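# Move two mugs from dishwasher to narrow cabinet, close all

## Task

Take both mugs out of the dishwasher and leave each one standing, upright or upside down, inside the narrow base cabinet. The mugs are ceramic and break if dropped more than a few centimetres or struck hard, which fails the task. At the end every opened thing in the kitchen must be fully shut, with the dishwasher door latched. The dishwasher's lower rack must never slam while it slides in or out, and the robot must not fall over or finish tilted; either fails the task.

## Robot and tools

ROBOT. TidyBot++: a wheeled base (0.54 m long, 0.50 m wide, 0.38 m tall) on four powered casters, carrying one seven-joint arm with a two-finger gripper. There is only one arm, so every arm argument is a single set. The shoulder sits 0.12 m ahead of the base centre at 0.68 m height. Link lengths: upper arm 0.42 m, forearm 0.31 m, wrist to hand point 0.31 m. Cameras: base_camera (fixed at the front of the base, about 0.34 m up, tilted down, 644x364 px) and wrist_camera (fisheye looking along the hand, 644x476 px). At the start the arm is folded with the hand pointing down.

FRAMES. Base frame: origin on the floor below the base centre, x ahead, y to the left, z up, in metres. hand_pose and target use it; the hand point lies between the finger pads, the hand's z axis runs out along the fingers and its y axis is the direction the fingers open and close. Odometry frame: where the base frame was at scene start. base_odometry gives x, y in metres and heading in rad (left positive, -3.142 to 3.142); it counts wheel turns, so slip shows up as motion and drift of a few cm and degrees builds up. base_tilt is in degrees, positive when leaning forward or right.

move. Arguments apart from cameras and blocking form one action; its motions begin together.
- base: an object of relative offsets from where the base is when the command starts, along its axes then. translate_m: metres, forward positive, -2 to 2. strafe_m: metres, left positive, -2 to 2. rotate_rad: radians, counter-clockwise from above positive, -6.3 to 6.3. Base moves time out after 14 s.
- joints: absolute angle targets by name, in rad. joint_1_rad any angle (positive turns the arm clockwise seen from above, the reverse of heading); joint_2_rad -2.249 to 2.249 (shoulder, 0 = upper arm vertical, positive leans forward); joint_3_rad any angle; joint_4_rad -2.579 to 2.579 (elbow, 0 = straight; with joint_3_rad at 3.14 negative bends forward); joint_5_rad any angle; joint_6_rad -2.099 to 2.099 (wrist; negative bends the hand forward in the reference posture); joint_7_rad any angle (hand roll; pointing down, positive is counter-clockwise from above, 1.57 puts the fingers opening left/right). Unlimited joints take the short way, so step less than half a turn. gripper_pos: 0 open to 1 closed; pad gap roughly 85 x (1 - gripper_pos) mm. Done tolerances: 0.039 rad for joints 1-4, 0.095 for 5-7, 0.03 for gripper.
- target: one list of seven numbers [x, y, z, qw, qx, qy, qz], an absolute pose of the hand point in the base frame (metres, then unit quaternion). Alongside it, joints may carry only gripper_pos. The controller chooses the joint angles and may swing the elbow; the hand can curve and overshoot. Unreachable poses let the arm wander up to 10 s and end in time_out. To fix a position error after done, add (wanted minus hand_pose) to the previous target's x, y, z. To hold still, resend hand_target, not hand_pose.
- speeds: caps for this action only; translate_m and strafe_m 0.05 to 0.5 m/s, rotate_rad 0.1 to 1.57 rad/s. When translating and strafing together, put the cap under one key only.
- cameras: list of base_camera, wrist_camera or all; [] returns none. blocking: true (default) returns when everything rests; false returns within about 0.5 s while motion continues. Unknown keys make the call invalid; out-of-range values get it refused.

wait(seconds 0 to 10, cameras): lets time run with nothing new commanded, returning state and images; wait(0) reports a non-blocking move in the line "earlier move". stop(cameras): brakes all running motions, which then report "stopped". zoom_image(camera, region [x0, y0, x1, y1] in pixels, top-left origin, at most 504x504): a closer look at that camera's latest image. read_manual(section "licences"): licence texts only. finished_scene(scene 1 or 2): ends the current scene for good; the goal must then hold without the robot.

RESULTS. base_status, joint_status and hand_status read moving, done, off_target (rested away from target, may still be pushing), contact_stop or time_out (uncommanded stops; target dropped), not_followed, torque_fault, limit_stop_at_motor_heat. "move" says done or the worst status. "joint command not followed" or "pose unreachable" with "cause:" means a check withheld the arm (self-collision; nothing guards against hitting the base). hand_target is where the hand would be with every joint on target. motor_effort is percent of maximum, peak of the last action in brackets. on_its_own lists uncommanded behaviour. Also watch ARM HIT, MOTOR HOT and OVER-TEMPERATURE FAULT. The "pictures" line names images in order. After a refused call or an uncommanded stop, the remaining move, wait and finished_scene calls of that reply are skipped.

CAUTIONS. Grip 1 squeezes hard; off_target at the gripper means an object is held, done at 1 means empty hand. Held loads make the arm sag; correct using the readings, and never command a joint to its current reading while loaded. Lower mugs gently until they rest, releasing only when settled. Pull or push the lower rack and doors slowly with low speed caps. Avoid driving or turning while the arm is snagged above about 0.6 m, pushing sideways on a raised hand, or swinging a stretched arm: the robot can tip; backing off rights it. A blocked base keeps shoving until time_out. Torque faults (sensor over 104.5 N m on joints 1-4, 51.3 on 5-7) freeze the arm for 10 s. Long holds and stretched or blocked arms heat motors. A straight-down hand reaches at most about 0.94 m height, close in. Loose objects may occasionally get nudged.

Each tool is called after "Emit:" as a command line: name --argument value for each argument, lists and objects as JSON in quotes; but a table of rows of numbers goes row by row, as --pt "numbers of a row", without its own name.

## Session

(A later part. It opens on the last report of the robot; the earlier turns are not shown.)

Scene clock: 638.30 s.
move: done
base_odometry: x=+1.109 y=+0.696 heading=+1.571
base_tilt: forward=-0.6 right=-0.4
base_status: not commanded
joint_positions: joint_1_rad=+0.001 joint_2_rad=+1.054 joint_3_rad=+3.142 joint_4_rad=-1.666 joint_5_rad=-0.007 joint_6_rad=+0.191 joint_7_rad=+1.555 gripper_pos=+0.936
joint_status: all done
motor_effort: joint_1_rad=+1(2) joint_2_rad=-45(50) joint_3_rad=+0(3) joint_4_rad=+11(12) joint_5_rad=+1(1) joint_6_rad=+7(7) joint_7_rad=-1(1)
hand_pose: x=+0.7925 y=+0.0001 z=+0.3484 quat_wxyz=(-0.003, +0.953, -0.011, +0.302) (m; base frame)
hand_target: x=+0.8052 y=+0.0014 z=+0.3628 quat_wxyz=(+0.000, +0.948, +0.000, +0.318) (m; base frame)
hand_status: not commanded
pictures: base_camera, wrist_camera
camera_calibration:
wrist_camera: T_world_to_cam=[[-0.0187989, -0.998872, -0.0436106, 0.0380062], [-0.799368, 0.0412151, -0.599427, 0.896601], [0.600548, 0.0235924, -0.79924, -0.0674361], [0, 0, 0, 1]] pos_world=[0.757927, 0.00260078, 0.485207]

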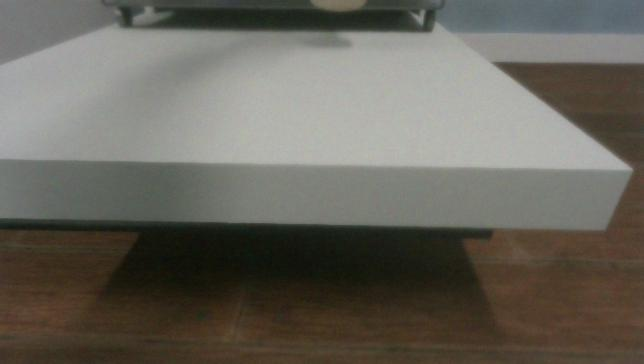

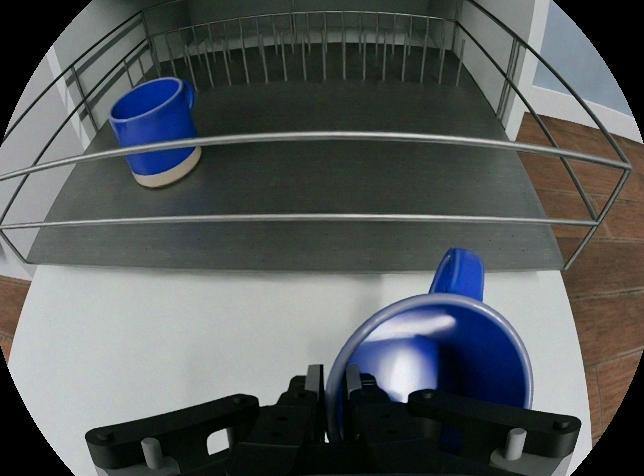

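Emit:
move --joints '{"joint_2_rad":0.455,"joint_4_rad":-1.525,"joint_6_rad":-0.68}'

Emit:
move --base '{"translate_m":-0.386,"strafe_m":0.1}' --speeds '{"translate_m":0.25}' --cameras '[]'

Emit:
move --base '{"rotate_rad":-1.571}' --speeds '{"rotate_rad":0.6}'

Scene clock: 657.57 s.
move: done
base_odometry: x=+1.109 y=+0.696 heading=+1.571
base_tilt: forward=-0.6 right=-0.3
base_status: not commanded
joint_positions: joint_1_rad=+0.001 joint_2_rad=+0.472 joint_3_rad=+3.142 joint_4_rad=-1.553 joint_5_rad=-0.007 joint_6_rad=-0.606 joint_7_rad=+1.555 gripper_pos=+0.936
joint_status: all done
motor_effort: joint_1_rad=+1(1) joint_2_rad=-37(50) joint_3_rad=-1(2) joint_4_rad=+20(21) joint_5_rad=+1(1) joint_6_rad=+6(8) joint_7_rad=-1(1)
hand_pose: x=+0.7448 y=+0.0018 z=+0.6468 quat_wxyz=(-0.004, +0.968, -0.010, +0.252) (m; base frame)
hand_target: x=+0.7365 y=+0.0014 z=+0.6588 quat_wxyz=(+0.000, +0.971, +0.000, +0.238) (m; base frame)
hand_status: not commanded
pictures: base_camera, wrist_camera
camera_calibration:
wrist_camera: T_world_to_cam=[[-0.0197154, -0.998768, -0.0455462, 0.0537265], [-0.856738, 0.0403591, -0.51417, 1.02493], [0.515374, 0.0288841, -0.856478, 0.300111], [0, 0, 0, 1]] pos_world=[0.724489, 0.00362646, 0.786475]

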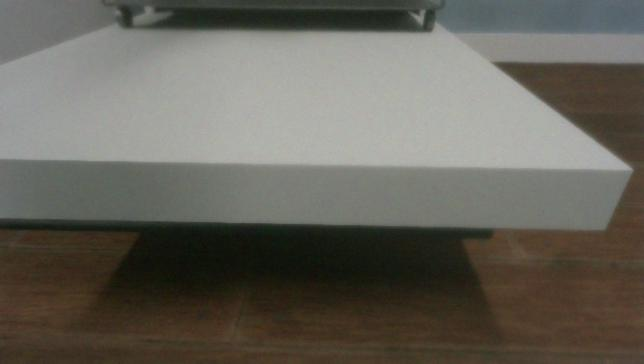

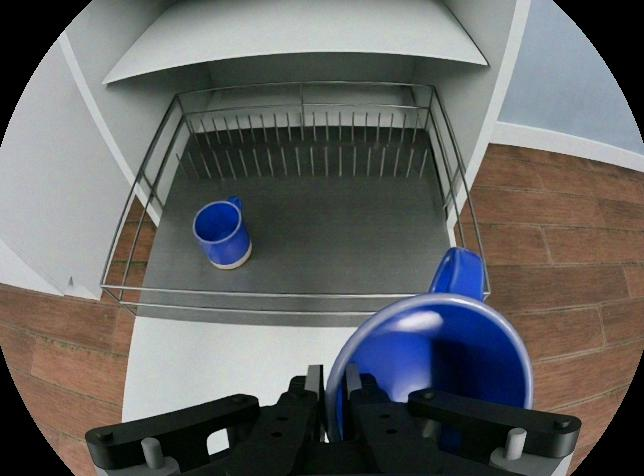

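Scene clock: 660.03 s.
move: done
base_odometry: x=+1.009 y=+0.310 heading=+1.571
base_tilt: forward=-0.6 right=-0.4
base_status: done
joint_positions: joint_1_rad=+0.001 joint_2_rad=+0.471 joint_3_rad=+3.142 joint_4_rad=-1.551 joint_5_rad=-0.007 joint_6_rad=-0.614 joint_7_rad=+1.555 gripper_pos=+0.936
joint_status: not commanded
motor_effort: joint_1_rad=+1(2) joint_2_rad=-38(40) joint_3_rad=+0(3) joint_4_rad=+20(21) joint_5_rad=+1(1) joint_6_rad=+6(7) joint_7_rad=-1(1)
hand_pose: x=+0.7438 y=+0.0018 z=+0.6473 quat_wxyz=(-0.004, +0.968, -0.010, +0.250) (m; base frame)
hand_target: x=+0.7365 y=+0.0014 z=+0.6588 quat_wxyz=(+0.000, +0.971, +0.000, +0.238) (m; base frame)
hand_status: not commanded
pictures: none
No camera images: "cameras" was empty.

Scene clock: 663.60 s.
move: done
base_odometry: x=+1.009 y=+0.310 heading=+0.000
base_tilt: forward=-0.6 right=-0.4
base_status: done
joint_positions: joint_1_rad=+0.004 joint_2_rad=+0.471 joint_3_rad=+3.143 joint_4_rad=-1.551 joint_5_rad=-0.007 joint_6_rad=-0.614 joint_7_rad=+1.555 gripper_pos=+0.936
joint_status: not commanded
motor_effort: joint_1_rad=+1(6) joint_2_rad=-37(39) joint_3_rad=+0(4) joint_4_rad=+20(20) joint_5_rad=+1(2) joint_6_rad=+6(6) joint_7_rad=-1(1)
hand_pose: x=+0.7439 y=-0.0010 z=+0.6473 quat_wxyz=(-0.004, +0.968, -0.013, +0.250) (m; base frame)
hand_target: x=+0.7365 y=+0.0014 z=+0.6588 quat_wxyz=(+0.000, +0.971, +0.000, +0.238) (m; base frame)
hand_status: not commanded
pictures: base_camera, wrist_camera
camera_calibration:
wrist_camera: T_world_to_cam=[[-0.0243989, -0.998697, -0.0448134, 0.0538655], [-0.858658, 0.0438921, -0.510666, 1.02371], [0.511968, 0.0260197, -0.858611, 0.305014], [0, 0, 0, 1]] pos_world=[0.724175, 0.000926075, 0.787077]

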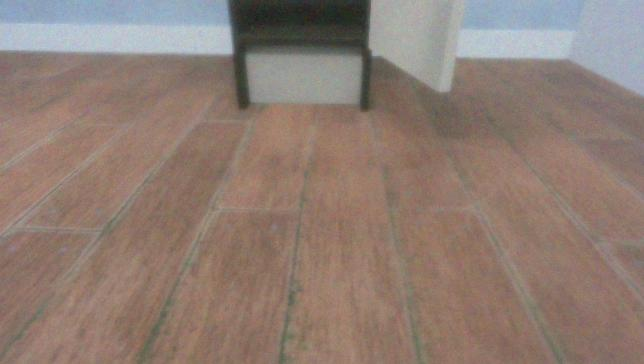

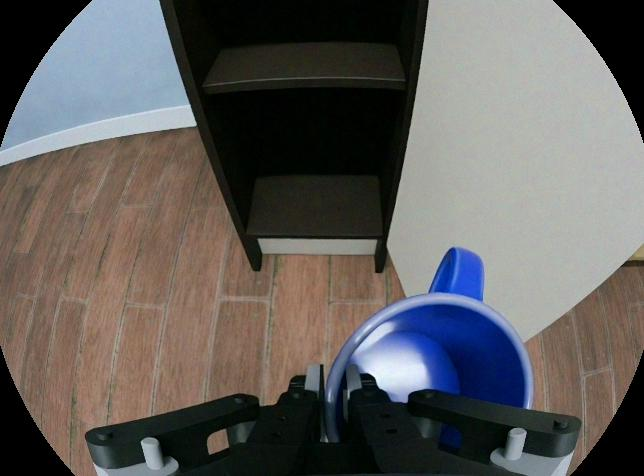

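Emit:
move --base '{"translate_m":0.38,"strafe_m":-0.015}' --speeds '{"translate_m":0.2}'

Scene clock: 688.40 s.
move: done
base_odometry: x=+1.389 y=+0.295 heading=-0.001
base_tilt: forward=-0.6 right=-0.4
base_status: done
joint_positions: joint_1_rad=+0.004 joint_2_rad=+0.471 joint_3_rad=+3.143 joint_4_rad=-1.549 joint_5_rad=-0.007 joint_6_rad=-0.615 joint_7_rad=+1.555 gripper_pos=+0.936
joint_status: not commanded
motor_effort: joint_1_rad=+1(2) joint_2_rad=-37(41) joint_3_rad=+0(2) joint_4_rad=+20(21) joint_5_rad=+1(1) joint_6_rad=+6(7) joint_7_rad=-1(1)
hand_pose: x=+0.7442 y=-0.0010 z=+0.6481 quat_wxyz=(-0.004, +0.968, -0.013, +0.251) (m; base frame)
hand_target: x=+0.7365 y=+0.0014 z=+0.6588 quat_wxyz=(+0.000, +0.971, +0.000, +0.238) (m; base frame)
hand_status: not commanded
pictures: base_camera, wrist_camera
camera_calibration:
wrist_camera: T_world_to_cam=[[-0.0243619, -0.998697, -0.044832, 0.0538942], [-0.858246, 0.0438909, -0.511358, 1.02454], [0.51266, 0.0260193, -0.858198, 0.304769], [0, 0, 0, 1]] pos_world=[0.724381, 0.000926067, 0.787876]

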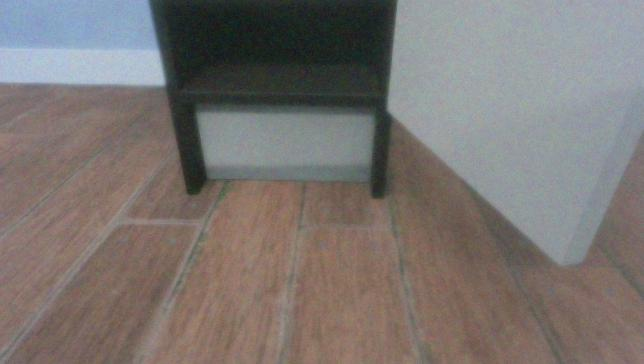

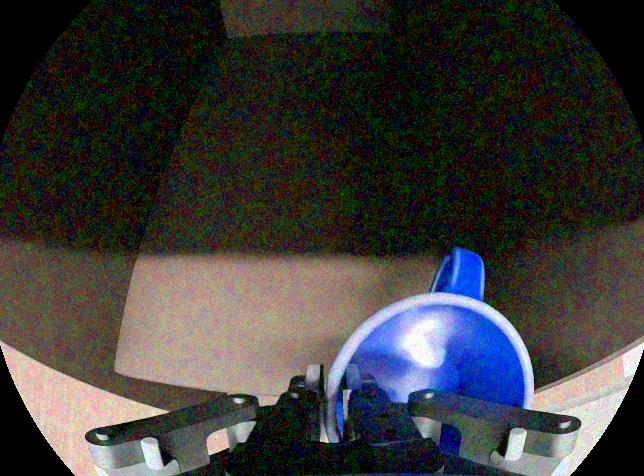

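Emit:
move --base '{"translate_m":0.04,"strafe_m":0.012}' --speeds '{"translate_m":0.1}'

Emit:
zoom_image --camera "wrist_camera" --region '[300, 180, 644, 430]'

Scene clock: 698.90 s.
move: done
base_odometry: x=+1.429 y=+0.307 heading=-0.001
base_tilt: forward=-0.6 right=-0.4
base_status: done
joint_positions: joint_1_rad=+0.004 joint_2_rad=+0.470 joint_3_rad=+3.143 joint_4_rad=-1.548 joint_5_rad=-0.007 joint_6_rad=-0.616 joint_7_rad=+1.555 gripper_pos=+0.936
joint_status: not commanded
motor_effort: joint_1_rad=+1(2) joint_2_rad=-38(40) joint_3_rad=-1(2) joint_4_rad=+19(21) joint_5_rad=+1(1) joint_6_rad=+6(7) joint_7_rad=-1(1)
hand_pose: x=+0.7442 y=-0.0010 z=+0.6485 quat_wxyz=(-0.004, +0.968, -0.013, +0.251) (m; base frame)
hand_target: x=+0.7365 y=+0.0014 z=+0.6588 quat_wxyz=(+0.000, +0.971, +0.000, +0.238) (m; base frame)
hand_status: not commanded
pictures: base_camera, wrist_camera
camera_calibration:
wrist_camera: T_world_to_cam=[[-0.0243639, -0.998697, -0.04483, 0.0539051], [-0.85829, 0.0438894, -0.511285, 1.02458], [0.512586, 0.0260202, -0.858241, 0.305165], [0, 0, 0, 1]] pos_world=[0.72428, 0.000926065, 0.788176]

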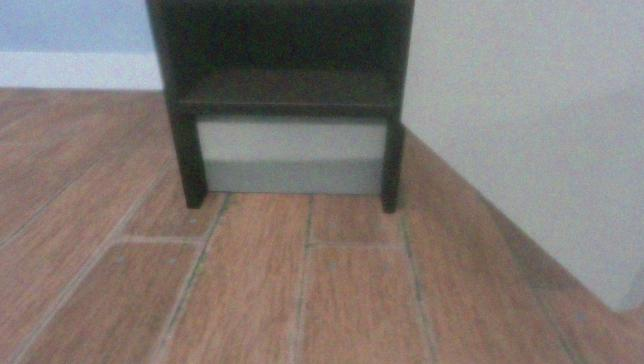

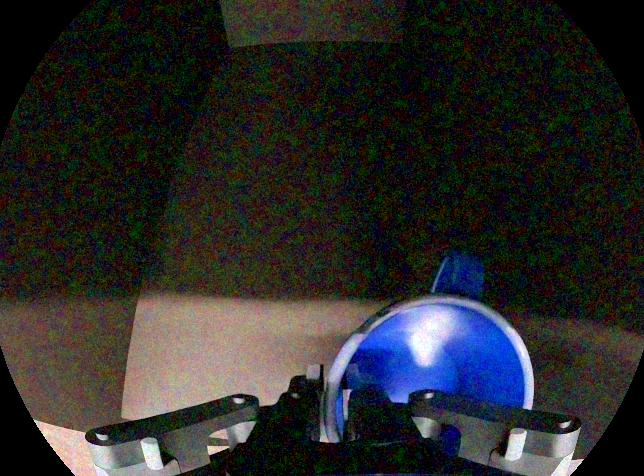

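Scaled by 1.465.

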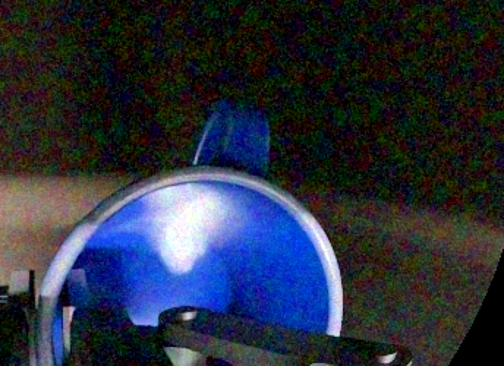

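Emit:
move --base '{"translate_m":0.05}' --speeds '{"translate_m":0.1}' --cameras '[]'

Emit:
move --joints '{"joint_2_rad":0.495,"joint_6_rad":-0.66}'

Scene clock: 710.60 s.
move: done
base_odometry: x=+1.478 y=+0.307 heading=-0.001
base_tilt: forward=-0.7 right=-0.4
base_status: done
joint_positions: joint_1_rad=+0.004 joint_2_rad=+0.422 joint_3_rad=+3.140 joint_4_rad=-1.664 joint_5_rad=-0.007 joint_6_rad=-0.661 joint_7_rad=+1.555 gripper_pos=+0.936
joint_status: not commanded
motor_effort: joint_1_rad=+2(3) joint_2_rad=-27(38) joint_3_rad=+1(2) joint_4_rad=+43(46) joint_5_rad=-2(2) joint_6_rad=+11(12) joint_7_rad=-1(1)
hand_pose: x=+0.6846 y=+0.0017 z=+0.6236 quat_wxyz=(-0.004, +0.980, -0.011, +0.196) (m; base frame)
hand_target: x=+0.7365 y=+0.0014 z=+0.6588 quat_wxyz=(+0.000, +0.971, +0.000, +0.238) (m; base frame)
hand_status: not commanded
pictures: none
No camera images: "cameras" was empty.

Scene clock: 711.30 s.
move: off_target
base_odometry: x=+1.478 y=+0.307 heading=-0.001
base_tilt: forward=-0.7 right=-0.4
base_status: not commanded
joint_positions: joint_1_rad=+0.004 joint_2_rad=+0.423 joint_3_rad=+3.140 joint_4_rad=-1.664 joint_5_rad=-0.007 joint_6_rad=-0.661 joint_7_rad=+1.555 gripper_pos=+0.936
joint_status: joint_2_rad off_target (ended at +0.423, target +0.495); the others done
motor_effort: joint_1_rad=+2(2) joint_2_rad=-20(26) joint_3_rad=+1(2) joint_4_rad=+42(43) joint_5_rad=-2(2) joint_6_rad=+11(13) joint_7_rad=+0(1)
hand_pose: x=+0.6848 y=+0.0017 z=+0.6231 quat_wxyz=(-0.004, +0.981, -0.011, +0.196) (m; base frame)
hand_target: x=+0.7407 y=+0.0014 z=+0.6368 quat_wxyz=(+0.000, +0.973, +0.000, +0.229) (m; base frame)
hand_status: not commanded
pictures: base_camera, wrist_camera
camera_calibration:
wrist_camera: T_world_to_cam=[[-0.0251421, -0.998706, -0.0442102, 0.05423], [-0.910328, 0.0411482, -0.411838, 0.934299], [0.413124, 0.0298913, -0.910184, 0.414152], [0, 0, 0, 1]] pos_world=[0.680786, 0.00333553, 0.764131]

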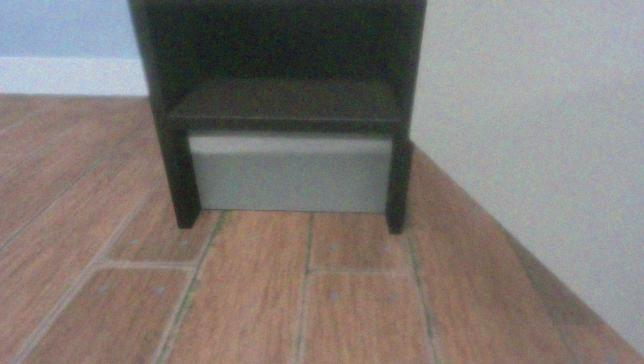

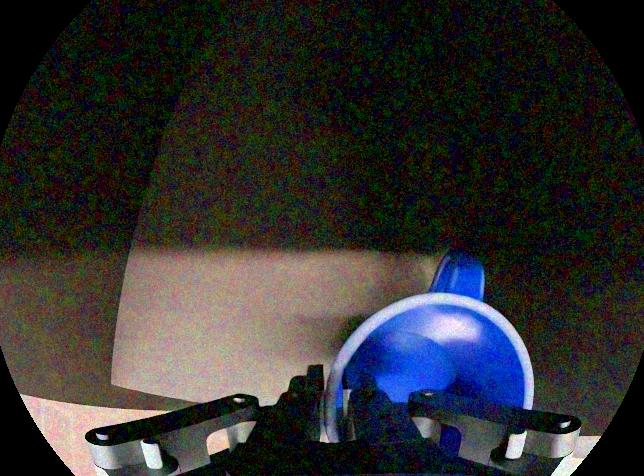

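Emit:
move --base '{"translate_m":-0.07}' --speeds '{"translate_m":0.15}' --cameras '[]'

Emit:
move --joints '{"joint_2_rad":0.467,"joint_4_rad":-1.665,"joint_6_rad":-0.26}'

Scene clock: 730.43 s.
move: done
base_odometry: x=+1.408 y=+0.307 heading=-0.001
base_tilt: forward=-0.6 right=-0.4
base_status: done
joint_positions: joint_1_rad=+0.003 joint_2_rad=+0.508 joint_3_rad=+3.139 joint_4_rad=-1.533 joint_5_rad=-0.007 joint_6_rad=-0.661 joint_7_rad=+1.555 gripper_pos=+0.936
joint_status: not commanded
on_its_own: joint_2_rad moved +0.085 to your old target +0.495
motor_effort: joint_1_rad=+1(4) joint_2_rad=-38(41) joint_3_rad=-2(2) joint_4_rad=+19(40) joint_5_rad=+1(2) joint_6_rad=+5(10) joint_7_rad=-1(1)
hand_pose: x=+0.7365 y=+0.0018 z=+0.6252 quat_wxyz=(-0.005, +0.976, -0.011, +0.218) (m; base frame)
hand_target: x=+0.7407 y=+0.0014 z=+0.6368 quat_wxyz=(+0.000, +0.973, +0.000, +0.229) (m; base frame)
hand_status: not commanded
pictures: none
No camera images: "cameras" was empty.

Scene clock: 731.83 s.
move: done
base_odometry: x=+1.408 y=+0.307 heading=-0.001
base_tilt: forward=-0.6 right=-0.4
base_status: not commanded
joint_positions: joint_1_rad=+0.003 joint_2_rad=+0.497 joint_3_rad=+3.139 joint_4_rad=-1.653 joint_5_rad=-0.007 joint_6_rad=-0.349 joint_7_rad=+1.555 gripper_pos=+0.936
joint_status: all done
motor_effort: joint_1_rad=+1(2) joint_2_rad=-38(39) joint_3_rad=-1(2) joint_4_rad=+19(20) joint_5_rad=+1(1) joint_6_rad=+7(8) joint_7_rad=-1(1)
hand_pose: x=+0.7691 y=+0.0011 z=+0.6303 quat_wxyz=(-0.005, +0.949, -0.011, +0.316) (m; base frame)
hand_target: x=+0.7867 y=+0.0014 z=+0.6623 quat_wxyz=(+0.000, +0.931, +0.000, +0.366) (m; base frame)
hand_status: not commanded
pictures: base_camera, wrist_camera
camera_calibration:
wrist_camera: T_world_to_cam=[[-0.0154732, -0.998732, -0.0479054, 0.0509286], [-0.781409, 0.0419703, -0.622606, 1.04771], [0.623827, 0.0278, -0.781068, 0.142584], [0, 0, 0, 1]] pos_world=[0.730529, 0.00292752, 0.766117]

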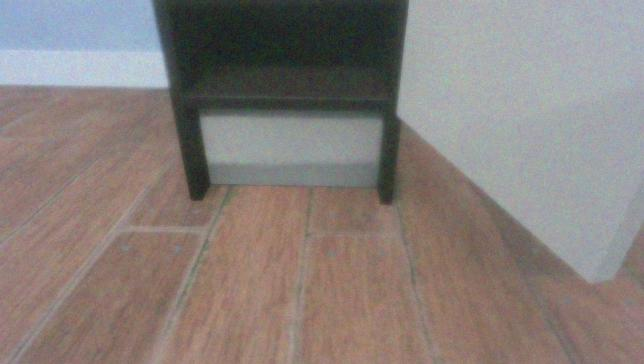

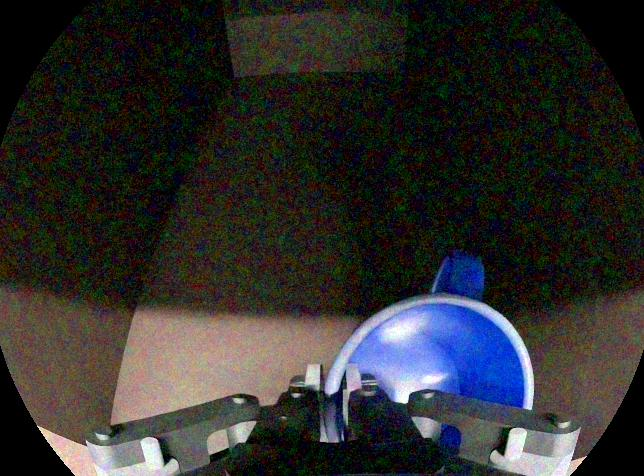

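Emit:
move --base '{"translate_m":0.04}' --speeds '{"translate_m":0.1}' --cameras '[]'

Emit:
move --joints '{"joint_2_rad":0.483}'

Scene clock: 738.10 s.
move: done
base_odometry: x=+1.448 y=+0.307 heading=-0.001
base_tilt: forward=-0.6 right=-0.4
base_status: done
joint_positions: joint_1_rad=+0.003 joint_2_rad=+0.491 joint_3_rad=+3.139 joint_4_rad=-1.658 joint_5_rad=-0.007 joint_6_rad=-0.343 joint_7_rad=+1.555 gripper_pos=+0.936
joint_status: not commanded
motor_effort: joint_1_rad=+1(2) joint_2_rad=-38(40) joint_3_rad=-1(2) joint_4_rad=+20(21) joint_5_rad=+1(1) joint_6_rad=+7(8) joint_7_rad=-1(1)
hand_pose: x=+0.7691 y=+0.0011 z=+0.6335 quat_wxyz=(-0.005, +0.948, -0.011, +0.320) (m; base frame)
hand_target: x=+0.7867 y=+0.0014 z=+0.6623 quat_wxyz=(+0.000, +0.931, +0.000, +0.366) (m; base frame)
hand_status: not commanded
pictures: none
No camera images: "cameras" was empty.

Scene clock: 738.63 s.
move: done
base_odometry: x=+1.448 y=+0.307 heading=-0.001
base_tilt: forward=-0.6 right=-0.4
base_status: not commanded
joint_positions: joint_1_rad=+0.003 joint_2_rad=+0.494 joint_3_rad=+3.139 joint_4_rad=-1.658 joint_5_rad=-0.007 joint_6_rad=-0.343 joint_7_rad=+1.555 gripper_pos=+0.936
joint_status: all done
motor_effort: joint_1_rad=+1(1) joint_2_rad=-38(39) joint_3_rad=-2(2) joint_4_rad=+19(20) joint_5_rad=+1(1) joint_6_rad=+8(8) joint_7_rad=-1(1)
hand_pose: x=+0.7690 y=+0.0011 z=+0.6313 quat_wxyz=(-0.005, +0.948, -0.011, +0.318) (m; base frame)
hand_target: x=+0.7863 y=+0.0014 z=+0.6517 quat_wxyz=(+0.000, +0.933, +0.000, +0.359) (m; base frame)
hand_status: not commanded
pictures: base_camera, wrist_camera
camera_calibration:
wrist_camera: T_world_to_cam=[[-0.0153098, -0.998735, -0.0479021, 0.0508328], [-0.778431, 0.041973, -0.626325, 1.04829], [0.627543, 0.0276996, -0.778089, 0.13869], [0, 0, 0, 1]] pos_world=[0.729763, 0.00292698, 0.766917]

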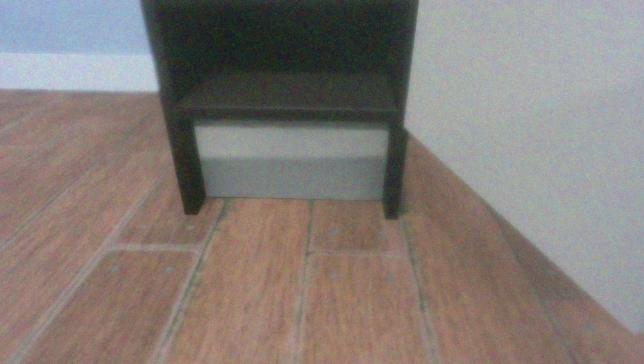

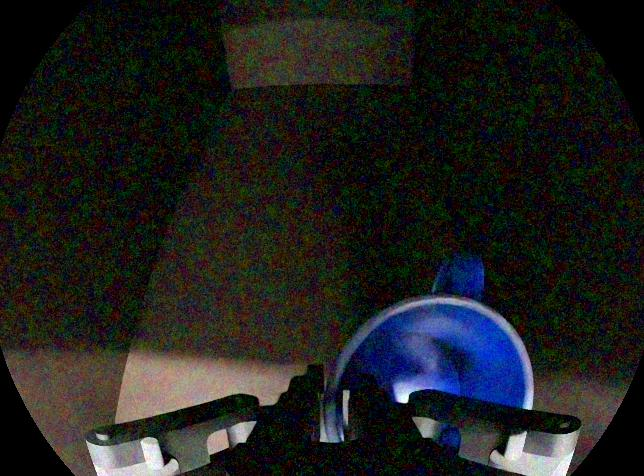

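Emit:
move --joints '{"joint_2_rad":0.503}' --cameras '[]'

Emit:
move --joints '{"joint_2_rad":0.513}' --cameras '[]'

Emit:
move --joints '{"joint_2_rad":0.523}'

Scene clock: 744.23 s.
move: done
base_odometry: x=+1.448 y=+0.307 heading=-0.001
base_tilt: forward=-0.6 right=-0.4
base_status: not commanded
joint_positions: joint_1_rad=+0.003 joint_2_rad=+0.509 joint_3_rad=+3.139 joint_4_rad=-1.658 joint_5_rad=-0.007 joint_6_rad=-0.343 joint_7_rad=+1.555 gripper_pos=+0.936
joint_status: all done
motor_effort: joint_1_rad=+1(1) joint_2_rad=-38(41) joint_3_rad=-1(3) joint_4_rad=+19(20) joint_5_rad=+1(1) joint_6_rad=+7(8) joint_7_rad=-1(1)
hand_pose: x=+0.7679 y=+0.0011 z=+0.6212 quat_wxyz=(-0.005, +0.951, -0.011, +0.310) (m; base frame)
hand_target: x=+0.7855 y=+0.0014 z=+0.6383 quat_wxyz=(+0.000, +0.937, +0.000, +0.349) (m; base frame)
hand_status: not commanded
pictures: none
No camera images: "cameras" was empty.

Scene clock: 744.80 s.
move: done
base_odometry: x=+1.448 y=+0.307 heading=-0.001
base_tilt: forward=-0.6 right=-0.4
base_status: not commanded
joint_positions: joint_1_rad=+0.003 joint_2_rad=+0.517 joint_3_rad=+3.139 joint_4_rad=-1.658 joint_5_rad=-0.007 joint_6_rad=-0.343 joint_7_rad=+1.555 gripper_pos=+0.936
joint_status: all done
motor_effort: joint_1_rad=+1(2) joint_2_rad=-38(39) joint_3_rad=-2(3) joint_4_rad=+18(19) joint_5_rad=+1(1) joint_6_rad=+7(8) joint_7_rad=-1(1)
hand_pose: x=+0.7674 y=+0.0011 z=+0.6161 quat_wxyz=(-0.005, +0.952, -0.011, +0.307) (m; base frame)
hand_target: x=+0.7851 y=+0.0014 z=+0.6317 quat_wxyz=(+0.000, +0.939, +0.000, +0.345) (m; base frame)
hand_status: not commanded
pictures: none
No camera images: "cameras" was empty.

Scene clock: 745.40 s.
move: done
base_odometry: x=+1.448 y=+0.307 heading=-0.001
base_tilt: forward=-0.6 right=-0.4
base_status: not commanded
joint_positions: joint_1_rad=+0.003 joint_2_rad=+0.527 joint_3_rad=+3.139 joint_4_rad=-1.658 joint_5_rad=-0.007 joint_6_rad=-0.343 joint_7_rad=+1.555 gripper_pos=+0.936
joint_status: all done
motor_effort: joint_1_rad=+1(1) joint_2_rad=-38(40) joint_3_rad=-1(2) joint_4_rad=+19(19) joint_5_rad=+1(1) joint_6_rad=+7(8) joint_7_rad=+0(1)
hand_pose: x=+0.7667 y=+0.0011 z=+0.6100 quat_wxyz=(-0.005, +0.953, -0.011, +0.302) (m; base frame)
hand_target: x=+0.7845 y=+0.0014 z=+0.6250 quat_wxyz=(+0.000, +0.940, +0.000, +0.340) (m; base frame)
hand_status: not commanded
pictures: base_camera, wrist_camera
camera_calibration:
wrist_camera: T_world_to_cam=[[-0.0168962, -0.998728, -0.0475107, 0.05077], [-0.798649, 0.0420696, -0.600325, 1.03279], [0.60156, 0.0278012, -0.798344, 0.155698], [0, 0, 0, 1]] pos_world=[0.73203, 0.00292797, 0.746719]

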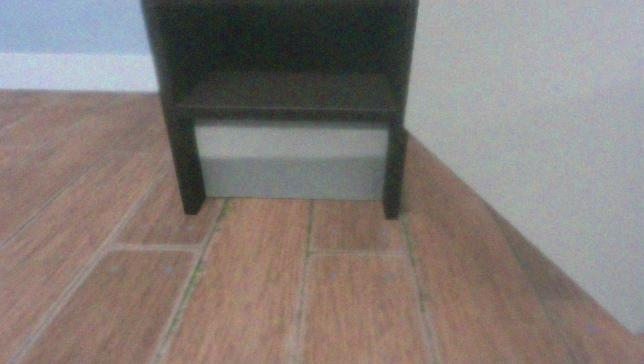

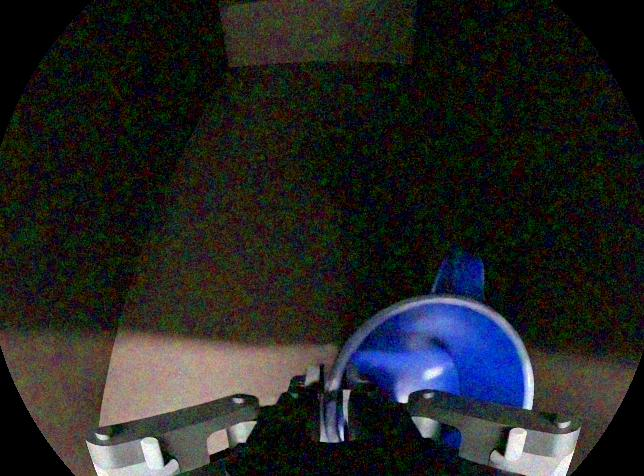

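Emit:
move --joints '{"joint_2_rad":0.533}' --cameras '[]'

Emit:
move --joints '{"joint_2_rad":0.543}' --cameras '[]'

Emit:
move --joints '{"joint_2_rad":0.553}' --cameras '[]'

Emit:
move --joints '{"joint_2_rad":0.563}'

Scene clock: 751.60 s.
move: done
base_odometry: x=+1.448 y=+0.307 heading=-0.001
base_tilt: forward=-0.6 right=-0.4
base_status: not commanded
joint_positions: joint_1_rad=+0.003 joint_2_rad=+0.536 joint_3_rad=+3.139 joint_4_rad=-1.658 joint_5_rad=-0.007 joint_6_rad=-0.343 joint_7_rad=+1.555 gripper_pos=+0.936
joint_status: all done
motor_effort: joint_1_rad=+2(2) joint_2_rad=-38(40) joint_3_rad=-2(2) joint_4_rad=+18(19) joint_5_rad=+1(1) joint_6_rad=+7(7) joint_7_rad=-1(1)
hand_pose: x=+0.7660 y=+0.0011 z=+0.6036 quat_wxyz=(-0.005, +0.955, -0.011, +0.298) (m; base frame)
hand_target: x=+0.7839 y=+0.0014 z=+0.6183 quat_wxyz=(+0.000, +0.942, +0.000, +0.335) (m; base frame)
hand_status: not commanded
pictures: none
No camera images: "cameras" was empty.

Scene clock: 752.13 s.
move: done
base_odometry: x=+1.448 y=+0.307 heading=-0.001
base_tilt: forward=-0.6 right=-0.4
base_status: not commanded
joint_positions: joint_1_rad=+0.003 joint_2_rad=+0.543 joint_3_rad=+3.139 joint_4_rad=-1.658 joint_5_rad=-0.007 joint_6_rad=-0.341 joint_7_rad=+1.555 gripper_pos=+0.936
joint_status: all done
motor_effort: joint_1_rad=+1(2) joint_2_rad=-38(40) joint_3_rad=-1(2) joint_4_rad=+18(19) joint_5_rad=+1(1) joint_6_rad=+6(7) joint_7_rad=-1(1)
hand_pose: x=+0.7658 y=+0.0011 z=+0.5994 quat_wxyz=(-0.005, +0.955, -0.011, +0.295) (m; base frame)
hand_target: x=+0.7833 y=+0.0014 z=+0.6117 quat_wxyz=(+0.000, +0.944, +0.000, +0.330) (m; base frame)
hand_status: not commanded
pictures: none
No camera images: "cameras" was empty.

Scene clock: 752.63 s.
move: done
base_odometry: x=+1.448 y=+0.307 heading=-0.001
base_tilt: forward=-0.6 right=-0.4
base_status: not commanded
joint_positions: joint_1_rad=+0.003 joint_2_rad=+0.544 joint_3_rad=+3.139 joint_4_rad=-1.658 joint_5_rad=-0.007 joint_6_rad=-0.340 joint_7_rad=+1.555 gripper_pos=+0.936
joint_status: all done
motor_effort: joint_1_rad=+1(1) joint_2_rad=-36(37) joint_3_rad=-1(2) joint_4_rad=+17(18) joint_5_rad=+0(1) joint_6_rad=+5(7) joint_7_rad=-1(1)
hand_pose: x=+0.7660 y=+0.0011 z=+0.5993 quat_wxyz=(-0.005, +0.955, -0.011, +0.295) (m; base frame)
hand_target: x=+0.7825 y=+0.0014 z=+0.6051 quat_wxyz=(+0.000, +0.945, +0.000, +0.326) (m; base frame)
hand_status: not commanded
pictures: none
No camera images: "cameras" was empty.

Scene clock: 753.10 s.
move: done
base_odometry: x=+1.448 y=+0.307 heading=-0.001
base_tilt: forward=-0.6 right=-0.4
base_status: not commanded
joint_positions: joint_1_rad=+0.003 joint_2_rad=+0.545 joint_3_rad=+3.139 joint_4_rad=-1.658 joint_5_rad=-0.007 joint_6_rad=-0.339 joint_7_rad=+1.555 gripper_pos=+0.936
joint_status: all done
motor_effort: joint_1_rad=+1(2) joint_2_rad=-34(36) joint_3_rad=-2(2) joint_4_rad=+16(17) joint_5_rad=+1(1) joint_6_rad=+6(6) joint_7_rad=-1(1)
hand_pose: x=+0.7663 y=+0.0011 z=+0.5991 quat_wxyz=(-0.005, +0.955, -0.011, +0.295) (m; base frame)
hand_target: x=+0.7817 y=+0.0014 z=+0.5984 quat_wxyz=(+0.000, +0.947, +0.000, +0.321) (m; base frame)
hand_status: not commanded
pictures: base_camera, wrist_camera
camera_calibration:
wrist_camera: T_world_to_cam=[[-0.0175706, -0.998728, -0.0472663, 0.050616], [-0.807095, 0.0420708, -0.588921, 1.02554], [0.59016, 0.0278007, -0.806807, 0.161089], [0, 0, 0, 1]] pos_world=[0.733529, 0.00292797, 0.736322]

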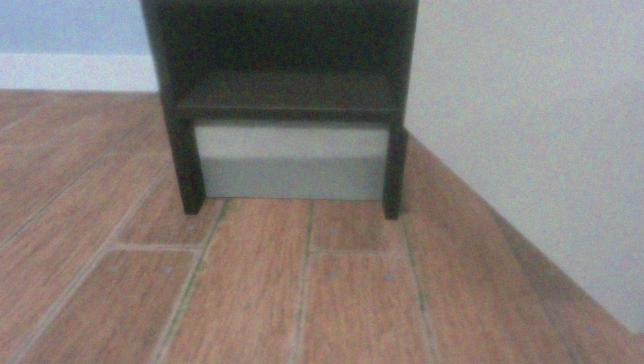

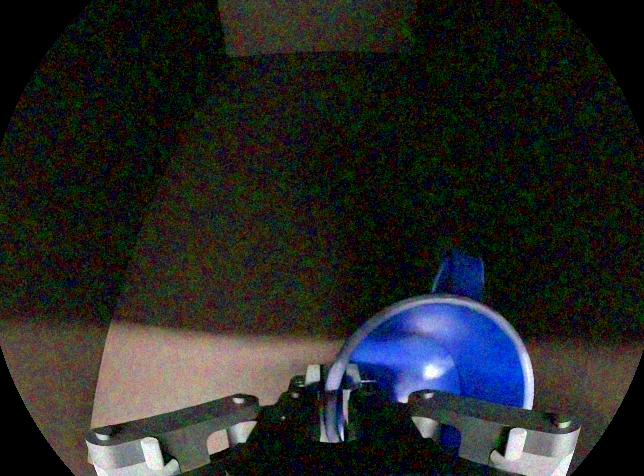

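Emit:
move --joints '{"joint_2_rad":0.553}' --cameras '[]'

Emit:
move --joints '{"gripper_pos":0.88}' --cameras '[]'

Emit:
move --joints '{"gripper_pos":0.6}'

Scene clock: 760.90 s.
move: done
base_odometry: x=+1.448 y=+0.307 heading=-0.001
base_tilt: forward=-0.6 right=-0.4
base_status: not commanded
joint_positions: joint_1_rad=+0.003 joint_2_rad=+0.544 joint_3_rad=+3.139 joint_4_rad=-1.658 joint_5_rad=-0.007 joint_6_rad=-0.339 joint_7_rad=+1.555 gripper_pos=+0.936
joint_status: all done
motor_effort: joint_1_rad=+1(1) joint_2_rad=-34(37) joint_3_rad=+0(2) joint_4_rad=+17(17) joint_5_rad=+1(1) joint_6_rad=+6(6) joint_7_rad=-1(1)
hand_pose: x=+0.7664 y=+0.0011 z=+0.5992 quat_wxyz=(-0.005, +0.955, -0.011, +0.296) (m; base frame)
hand_target: x=+0.7825 y=+0.0014 z=+0.6051 quat_wxyz=(+0.000, +0.945, +0.000, +0.326) (m; base frame)
hand_status: not commanded
pictures: none
No camera images: "cameras" was empty.

Scene clock: 761.57 s.
move: done
base_odometry: x=+1.448 y=+0.307 heading=-0.001
base_tilt: forward=-0.6 right=-0.4
base_status: not commanded
joint_positions: joint_1_rad=+0.003 joint_2_rad=+0.545 joint_3_rad=+3.139 joint_4_rad=-1.658 joint_5_rad=-0.007 joint_6_rad=-0.332 joint_7_rad=+1.555 gripper_pos=+0.880
joint_status: all done
motor_effort: joint_1_rad=+1(2) joint_2_rad=-36(37) joint_3_rad=-1(2) joint_4_rad=+17(18) joint_5_rad=+0(1) joint_6_rad=+5(6) joint_7_rad=-1(1)
hand_pose: x=+0.7679 y=+0.0011 z=+0.5996 quat_wxyz=(-0.005, +0.954, -0.011, +0.298) (m; base frame)
hand_target: x=+0.7825 y=+0.0014 z=+0.6051 quat_wxyz=(+0.000, +0.945, +0.000, +0.326) (m; base frame)
hand_status: not commanded
pictures: none
No camera images: "cameras" was empty.

Scene clock: 762.23 s.
move: done
base_odometry: x=+1.448 y=+0.307 heading=-0.001
base_tilt: forward=-0.6 right=-0.4
base_status: not commanded
joint_positions: joint_1_rad=+0.003 joint_2_rad=+0.545 joint_3_rad=+3.139 joint_4_rad=-1.658 joint_5_rad=-0.007 joint_6_rad=-0.332 joint_7_rad=+1.555 gripper_pos=+0.600
joint_status: all done
motor_effort: joint_1_rad=+1(1) joint_2_rad=-36(36) joint_3_rad=-1(2) joint_4_rad=+17(17) joint_5_rad=+0(1) joint_6_rad=+5(6) joint_7_rad=-1(1)
hand_pose: x=+0.7679 y=+0.0011 z=+0.5996 quat_wxyz=(-0.005, +0.954, -0.011, +0.298) (m; base frame)
hand_target: x=+0.7825 y=+0.0014 z=+0.6051 quat_wxyz=(+0.000, +0.945, +0.000, +0.326) (m; base frame)
hand_status: not commanded
pictures: base_camera, wrist_camera
camera_calibration:
wrist_camera: T_world_to_cam=[[-0.0172982, -0.998728, -0.0473688, 0.0505251], [-0.803677, 0.0420727, -0.593577, 1.02737], [0.594815, 0.0278014, -0.803382, 0.154972], [0, 0, 0, 1]] pos_world=[0.73437, 0.00292798, 0.736721]

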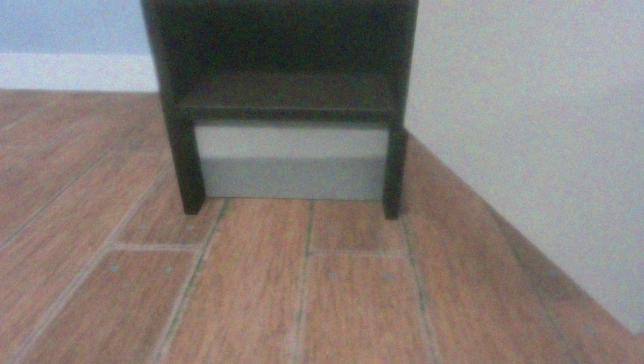

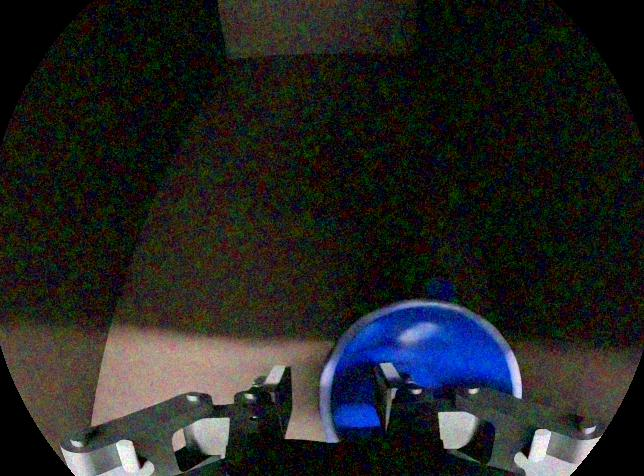

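Emit:
move --joints '{"joint_2_rad":0.335,"joint_4_rad":-1.7,"joint_6_rad":-0.5}'

Emit:
move --base '{"translate_m":-0.3}' --speeds '{"translate_m":0.3}'

Emit:
zoom_image --camera "wrist_camera" --region '[150, 0, 500, 250]'

Scene clock: 776.77 s.
move: done
base_odometry: x=+1.448 y=+0.307 heading=-0.001
base_tilt: forward=-0.6 right=-0.4
base_status: not commanded
joint_positions: joint_1_rad=+0.003 joint_2_rad=+0.354 joint_3_rad=+3.139 joint_4_rad=-1.686 joint_5_rad=-0.007 joint_6_rad=-0.433 joint_7_rad=+1.555 gripper_pos=+0.600
joint_status: all done
motor_effort: joint_1_rad=+1(2) joint_2_rad=-33(39) joint_3_rad=-1(2) joint_4_rad=+20(22) joint_5_rad=+0(1) joint_6_rad=+7(10) joint_7_rad=-1(2)
hand_pose: x=+0.7380 y=+0.0014 z=+0.6898 quat_wxyz=(-0.005, +0.945, -0.011, +0.328) (m; base frame)
hand_target: x=+0.7159 y=+0.0014 z=+0.6827 quat_wxyz=(+0.000, +0.954, +0.000, +0.299) (m; base frame)
hand_status: not commanded
pictures: base_camera, wrist_camera
camera_calibration:
wrist_camera: T_world_to_cam=[[-0.0135988, -0.998742, -0.0482662, 0.0523897], [-0.76517, 0.0414681, -0.642491, 1.06225], [0.643684, 0.0281947, -0.764771, 0.182547], [0, 0, 0, 1]] pos_world=[0.696009, 0.00312751, 0.82462]

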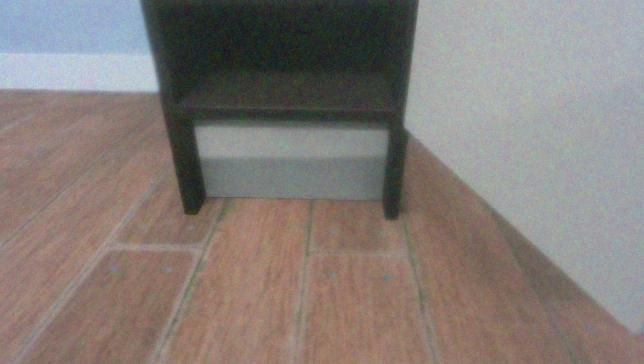

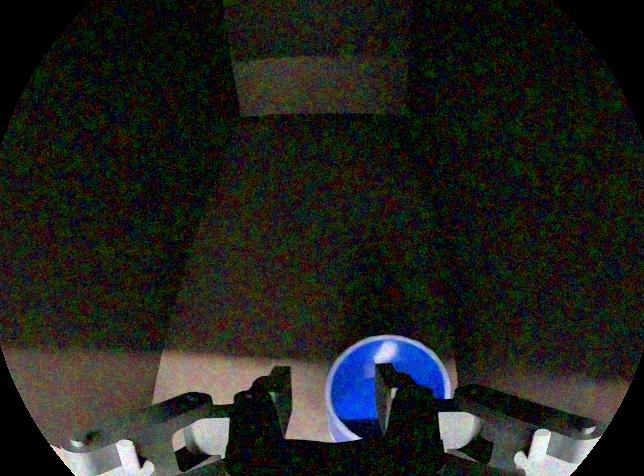

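Scene clock: 778.80 s.
move: done
base_odometry: x=+1.148 y=+0.307 heading=-0.001
base_tilt: forward=-0.6 right=-0.4
base_status: done
joint_positions: joint_1_rad=+0.003 joint_2_rad=+0.339 joint_3_rad=+3.139 joint_4_rad=-1.687 joint_5_rad=-0.007 joint_6_rad=-0.433 joint_7_rad=+1.555 gripper_pos=+0.600
joint_status: not commanded
motor_effort: joint_1_rad=+1(2) joint_2_rad=-31(34) joint_3_rad=-1(2) joint_4_rad=+18(19) joint_5_rad=+0(1) joint_6_rad=+5(7) joint_7_rad=-1(1)
hand_pose: x=+0.7376 y=+0.0014 z=+0.6991 quat_wxyz=(-0.005, +0.942, -0.011, +0.335) (m; base frame)
hand_target: x=+0.7159 y=+0.0014 z=+0.6827 quat_wxyz=(+0.000, +0.954, +0.000, +0.299) (m; base frame)
hand_status: not commanded
pictures: base_camera, wrist_camera
camera_calibration:
wrist_camera: T_world_to_cam=[[-0.0129472, -0.998745, -0.0483854, 0.0524193], [-0.755563, 0.0414671, -0.653763, 1.06867], [0.654948, 0.0280937, -0.755151, 0.17484], [0, 0, 0, 1]] pos_world=[0.693614, 0.00312694, 0.833224]

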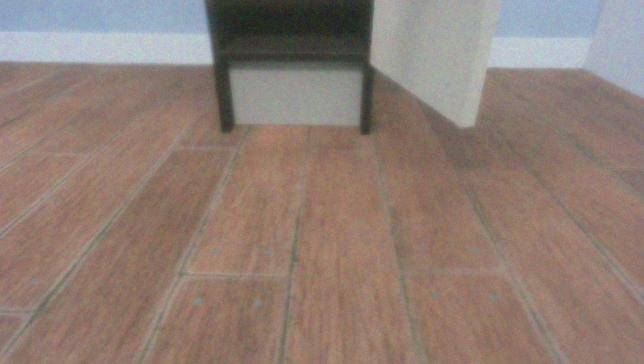

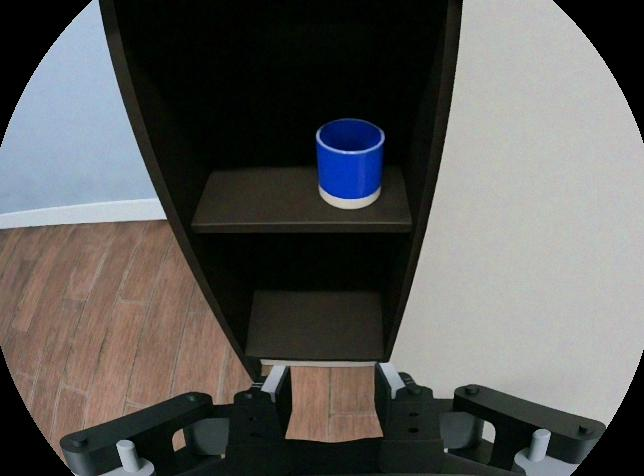

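Scaled by 1.440.

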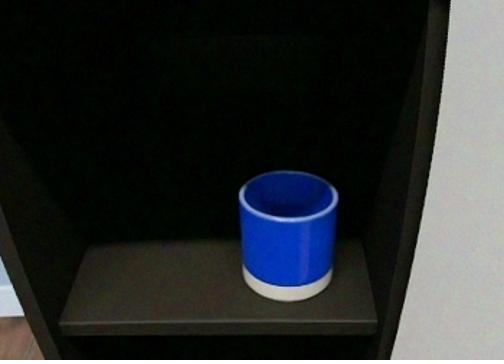

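Emit:
move --base '{"rotate_rad":1.571}' --cameras '[]'

Emit:
move --base '{"strafe_m":0.189,"translate_m":0.41}' --cameras '[]'

Emit:
move --joints '{"joint_2_rad":0.98,"joint_4_rad":-1.16,"joint_6_rad":-0.45,"gripper_pos":0.55}'

Scene clock: 797.00 s.
move: done
base_odometry: x=+1.148 y=+0.307 heading=+1.570
base_tilt: forward=-0.6 right=-0.4
base_status: done
joint_positions: joint_1_rad=-0.009 joint_2_rad=+0.339 joint_3_rad=+3.136 joint_4_rad=-1.687 joint_5_rad=-0.007 joint_6_rad=-0.433 joint_7_rad=+1.555 gripper_pos=+0.600
joint_status: not commanded
motor_effort: joint_1_rad=+1(6) joint_2_rad=-31(34) joint_3_rad=-1(4) joint_4_rad=+18(19) joint_5_rad=+0(1) joint_6_rad=+6(6) joint_7_rad=-1(1)
hand_pose: x=+0.7375 y=+0.0110 z=+0.6991 quat_wxyz=(-0.008, +0.942, -0.004, +0.335) (m; base frame)
hand_target: x=+0.7159 y=+0.0014 z=+0.6827 quat_wxyz=(+0.000, +0.954, +0.000, +0.299) (m; base frame)
hand_status: not commanded
pictures: none
No camera images: "cameras" was empty.

Scene clock: 799.20 s.
move: done
base_odometry: x=+0.959 y=+0.717 heading=+1.570
base_tilt: forward=-0.6 right=-0.4
base_status: done
joint_positions: joint_1_rad=-0.008 joint_2_rad=+0.339 joint_3_rad=+3.136 joint_4_rad=-1.687 joint_5_rad=-0.007 joint_6_rad=-0.433 joint_7_rad=+1.555 gripper_pos=+0.600
joint_status: not commanded
motor_effort: joint_1_rad=+1(3) joint_2_rad=-31(33) joint_3_rad=-1(3) joint_4_rad=+18(20) joint_5_rad=+0(1) joint_6_rad=+6(7) joint_7_rad=-1(1)
hand_pose: x=+0.7374 y=+0.0106 z=+0.6991 quat_wxyz=(-0.008, +0.942, -0.004, +0.335) (m; base frame)
hand_target: x=+0.7159 y=+0.0014 z=+0.6827 quat_wxyz=(+0.000, +0.954, +0.000, +0.299) (m; base frame)
hand_status: not commanded
pictures: none
No camera images: "cameras" was empty.

Scene clock: 801.13 s.
move: done
base_odometry: x=+0.959 y=+0.717 heading=+1.570
base_tilt: forward=-0.6 right=-0.4
base_status: not commanded
joint_positions: joint_1_rad=-0.008 joint_2_rad=+0.976 joint_3_rad=+3.136 joint_4_rad=-1.180 joint_5_rad=-0.007 joint_6_rad=-0.433 joint_7_rad=+1.555 gripper_pos=+0.550
joint_status: all done
motor_effort: joint_1_rad=+1(2) joint_2_rad=-47(50) joint_3_rad=-1(2) joint_4_rad=+17(19) joint_5_rad=+0(1) joint_6_rad=+5(7) joint_7_rad=-1(1)
hand_pose: x=+0.8927 y=+0.0121 z=+0.4788 quat_wxyz=(-0.008, +0.962, -0.005, +0.272) (m; base frame)
hand_target: x=+0.8964 y=+0.0014 z=+0.4816 quat_wxyz=(+0.000, +0.962, +0.000, +0.272) (m; base frame)
hand_status: not commanded
pictures: base_camera, wrist_camera
camera_calibration:
wrist_camera: T_world_to_cam=[[-0.00610323, -0.998718, -0.0502576, 0.0492507], [-0.834832, 0.0327552, -0.549529, 1.06231], [0.55047, 0.0386028, -0.833962, 0.0374277], [0, 0, 0, 1]] pos_world=[0.866546, 0.0129467, 0.617456]

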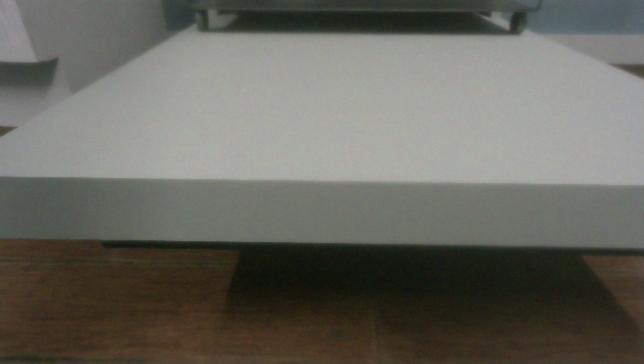

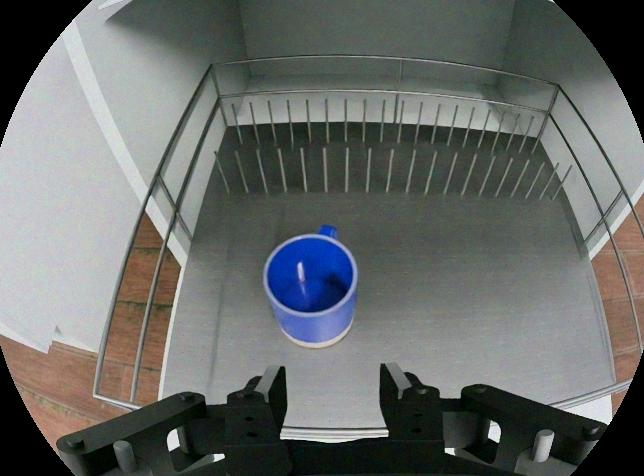

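Emit:
move --base '{"translate_m":0.131,"strafe_m":-0.016}' --speeds '{"translate_m":0.15}' --joints '{"joint_2_rad":1.075,"joint_4_rad":-1.14,"joint_6_rad":-0.43}'

Scene clock: 809.23 s.
move: done
base_odometry: x=+0.975 y=+0.849 heading=+1.570
base_tilt: forward=-0.6 right=-0.4
base_status: done
joint_positions: joint_1_rad=-0.008 joint_2_rad=+1.076 joint_3_rad=+3.136 joint_4_rad=-1.151 joint_5_rad=-0.007 joint_6_rad=-0.433 joint_7_rad=+1.555 gripper_pos=+0.550
joint_status: all done
motor_effort: joint_1_rad=+1(2) joint_2_rad=-49(52) joint_3_rad=-2(3) joint_4_rad=+16(18) joint_5_rad=+1(1) joint_6_rad=+5(6) joint_7_rad=-1(1)
hand_pose: x=+0.8824 y=+0.0120 z=+0.4140 quat_wxyz=(-0.008, +0.971, -0.006, +0.238) (m; base frame)
hand_target: x=+0.8888 y=+0.0014 z=+0.4195 quat_wxyz=(+0.000, +0.969, +0.000, +0.246) (m; base frame)
hand_status: not commanded
pictures: base_camera, wrist_camera
camera_calibration:
wrist_camera: T_world_to_cam=[[-0.00979715, -0.99874, -0.0492185, 0.0486859], [-0.871542, 0.0326591, -0.489233, 1.02556], [0.490224, 0.0381029, -0.870763, 0.0574055], [0, 0, 0, 1]] pos_world=[0.86615, 0.0129435, 0.554118]

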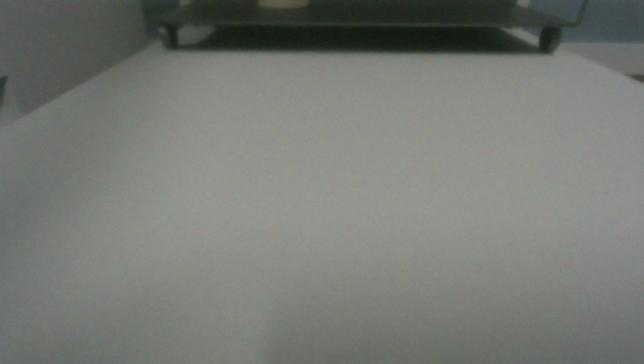

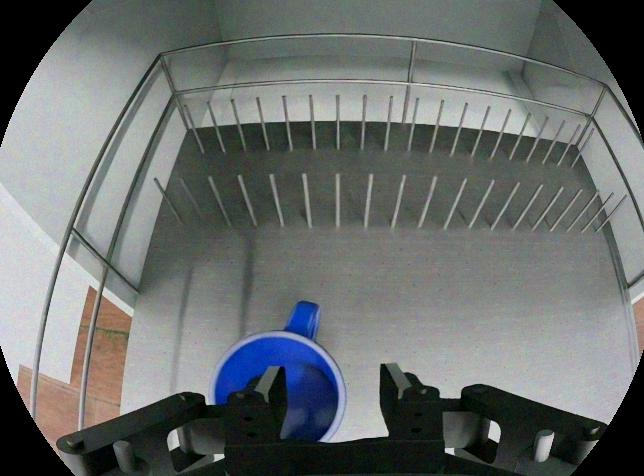

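Emit:
move --base '{"translate_m":0.012,"strafe_m":-0.003}' --joints '{"joint_2_rad":1.19,"joint_4_rad":-1.12,"joint_6_rad":-0.24}'

Scene clock: 817.47 s.
move: done
base_odometry: x=+0.978 y=+0.861 heading=+1.571
base_tilt: forward=-0.6 right=-0.4
base_status: done
joint_positions: joint_1_rad=-0.008 joint_2_rad=+1.191 joint_3_rad=+3.136 joint_4_rad=-1.133 joint_5_rad=-0.007 joint_6_rad=-0.313 joint_7_rad=+1.555 gripper_pos=+0.550
joint_status: all done
motor_effort: joint_1_rad=+1(3) joint_2_rad=-48(53) joint_3_rad=-2(3) joint_4_rad=+15(17) joint_5_rad=+0(1) joint_6_rad=+4(6) joint_7_rad=-1(1)
hand_pose: x=+0.8900 y=+0.0112 z=+0.3509 quat_wxyz=(-0.007, +0.968, -0.006, +0.250) (m; base frame)
hand_target: x=+0.9155 y=+0.0014 z=+0.3680 quat_wxyz=(+0.000, +0.957, +0.000, +0.291) (m; base frame)
hand_status: not commanded
pictures: base_camera, wrist_camera
camera_calibration:
wrist_camera: T_world_to_cam=[[-0.0106144, -0.998723, -0.0493919, 0.0457027], [-0.859234, 0.034375, -0.510426, 0.997771], [0.511472, 0.0370213, -0.858502, -0.024291], [0, 0, 0, 1]] pos_world=[0.870229, 0.0122452, 0.490692]

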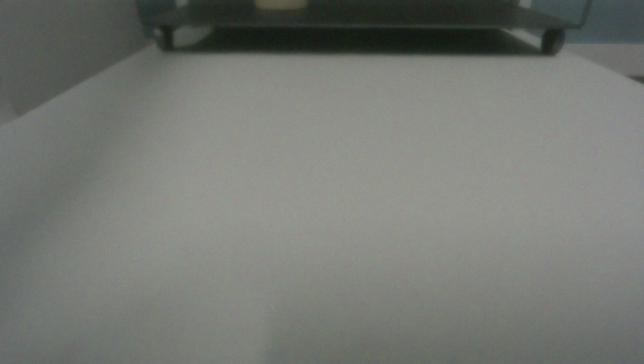

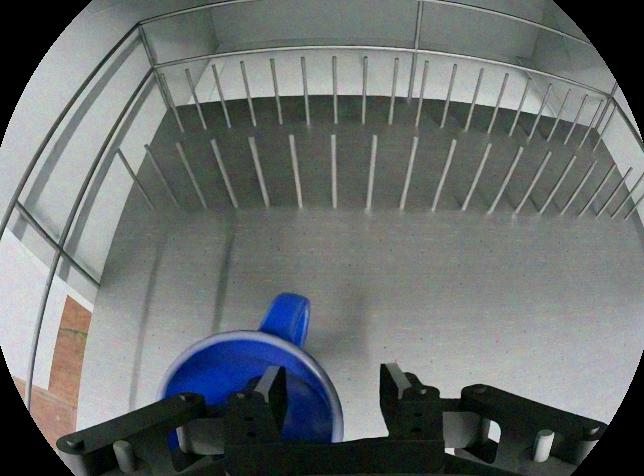

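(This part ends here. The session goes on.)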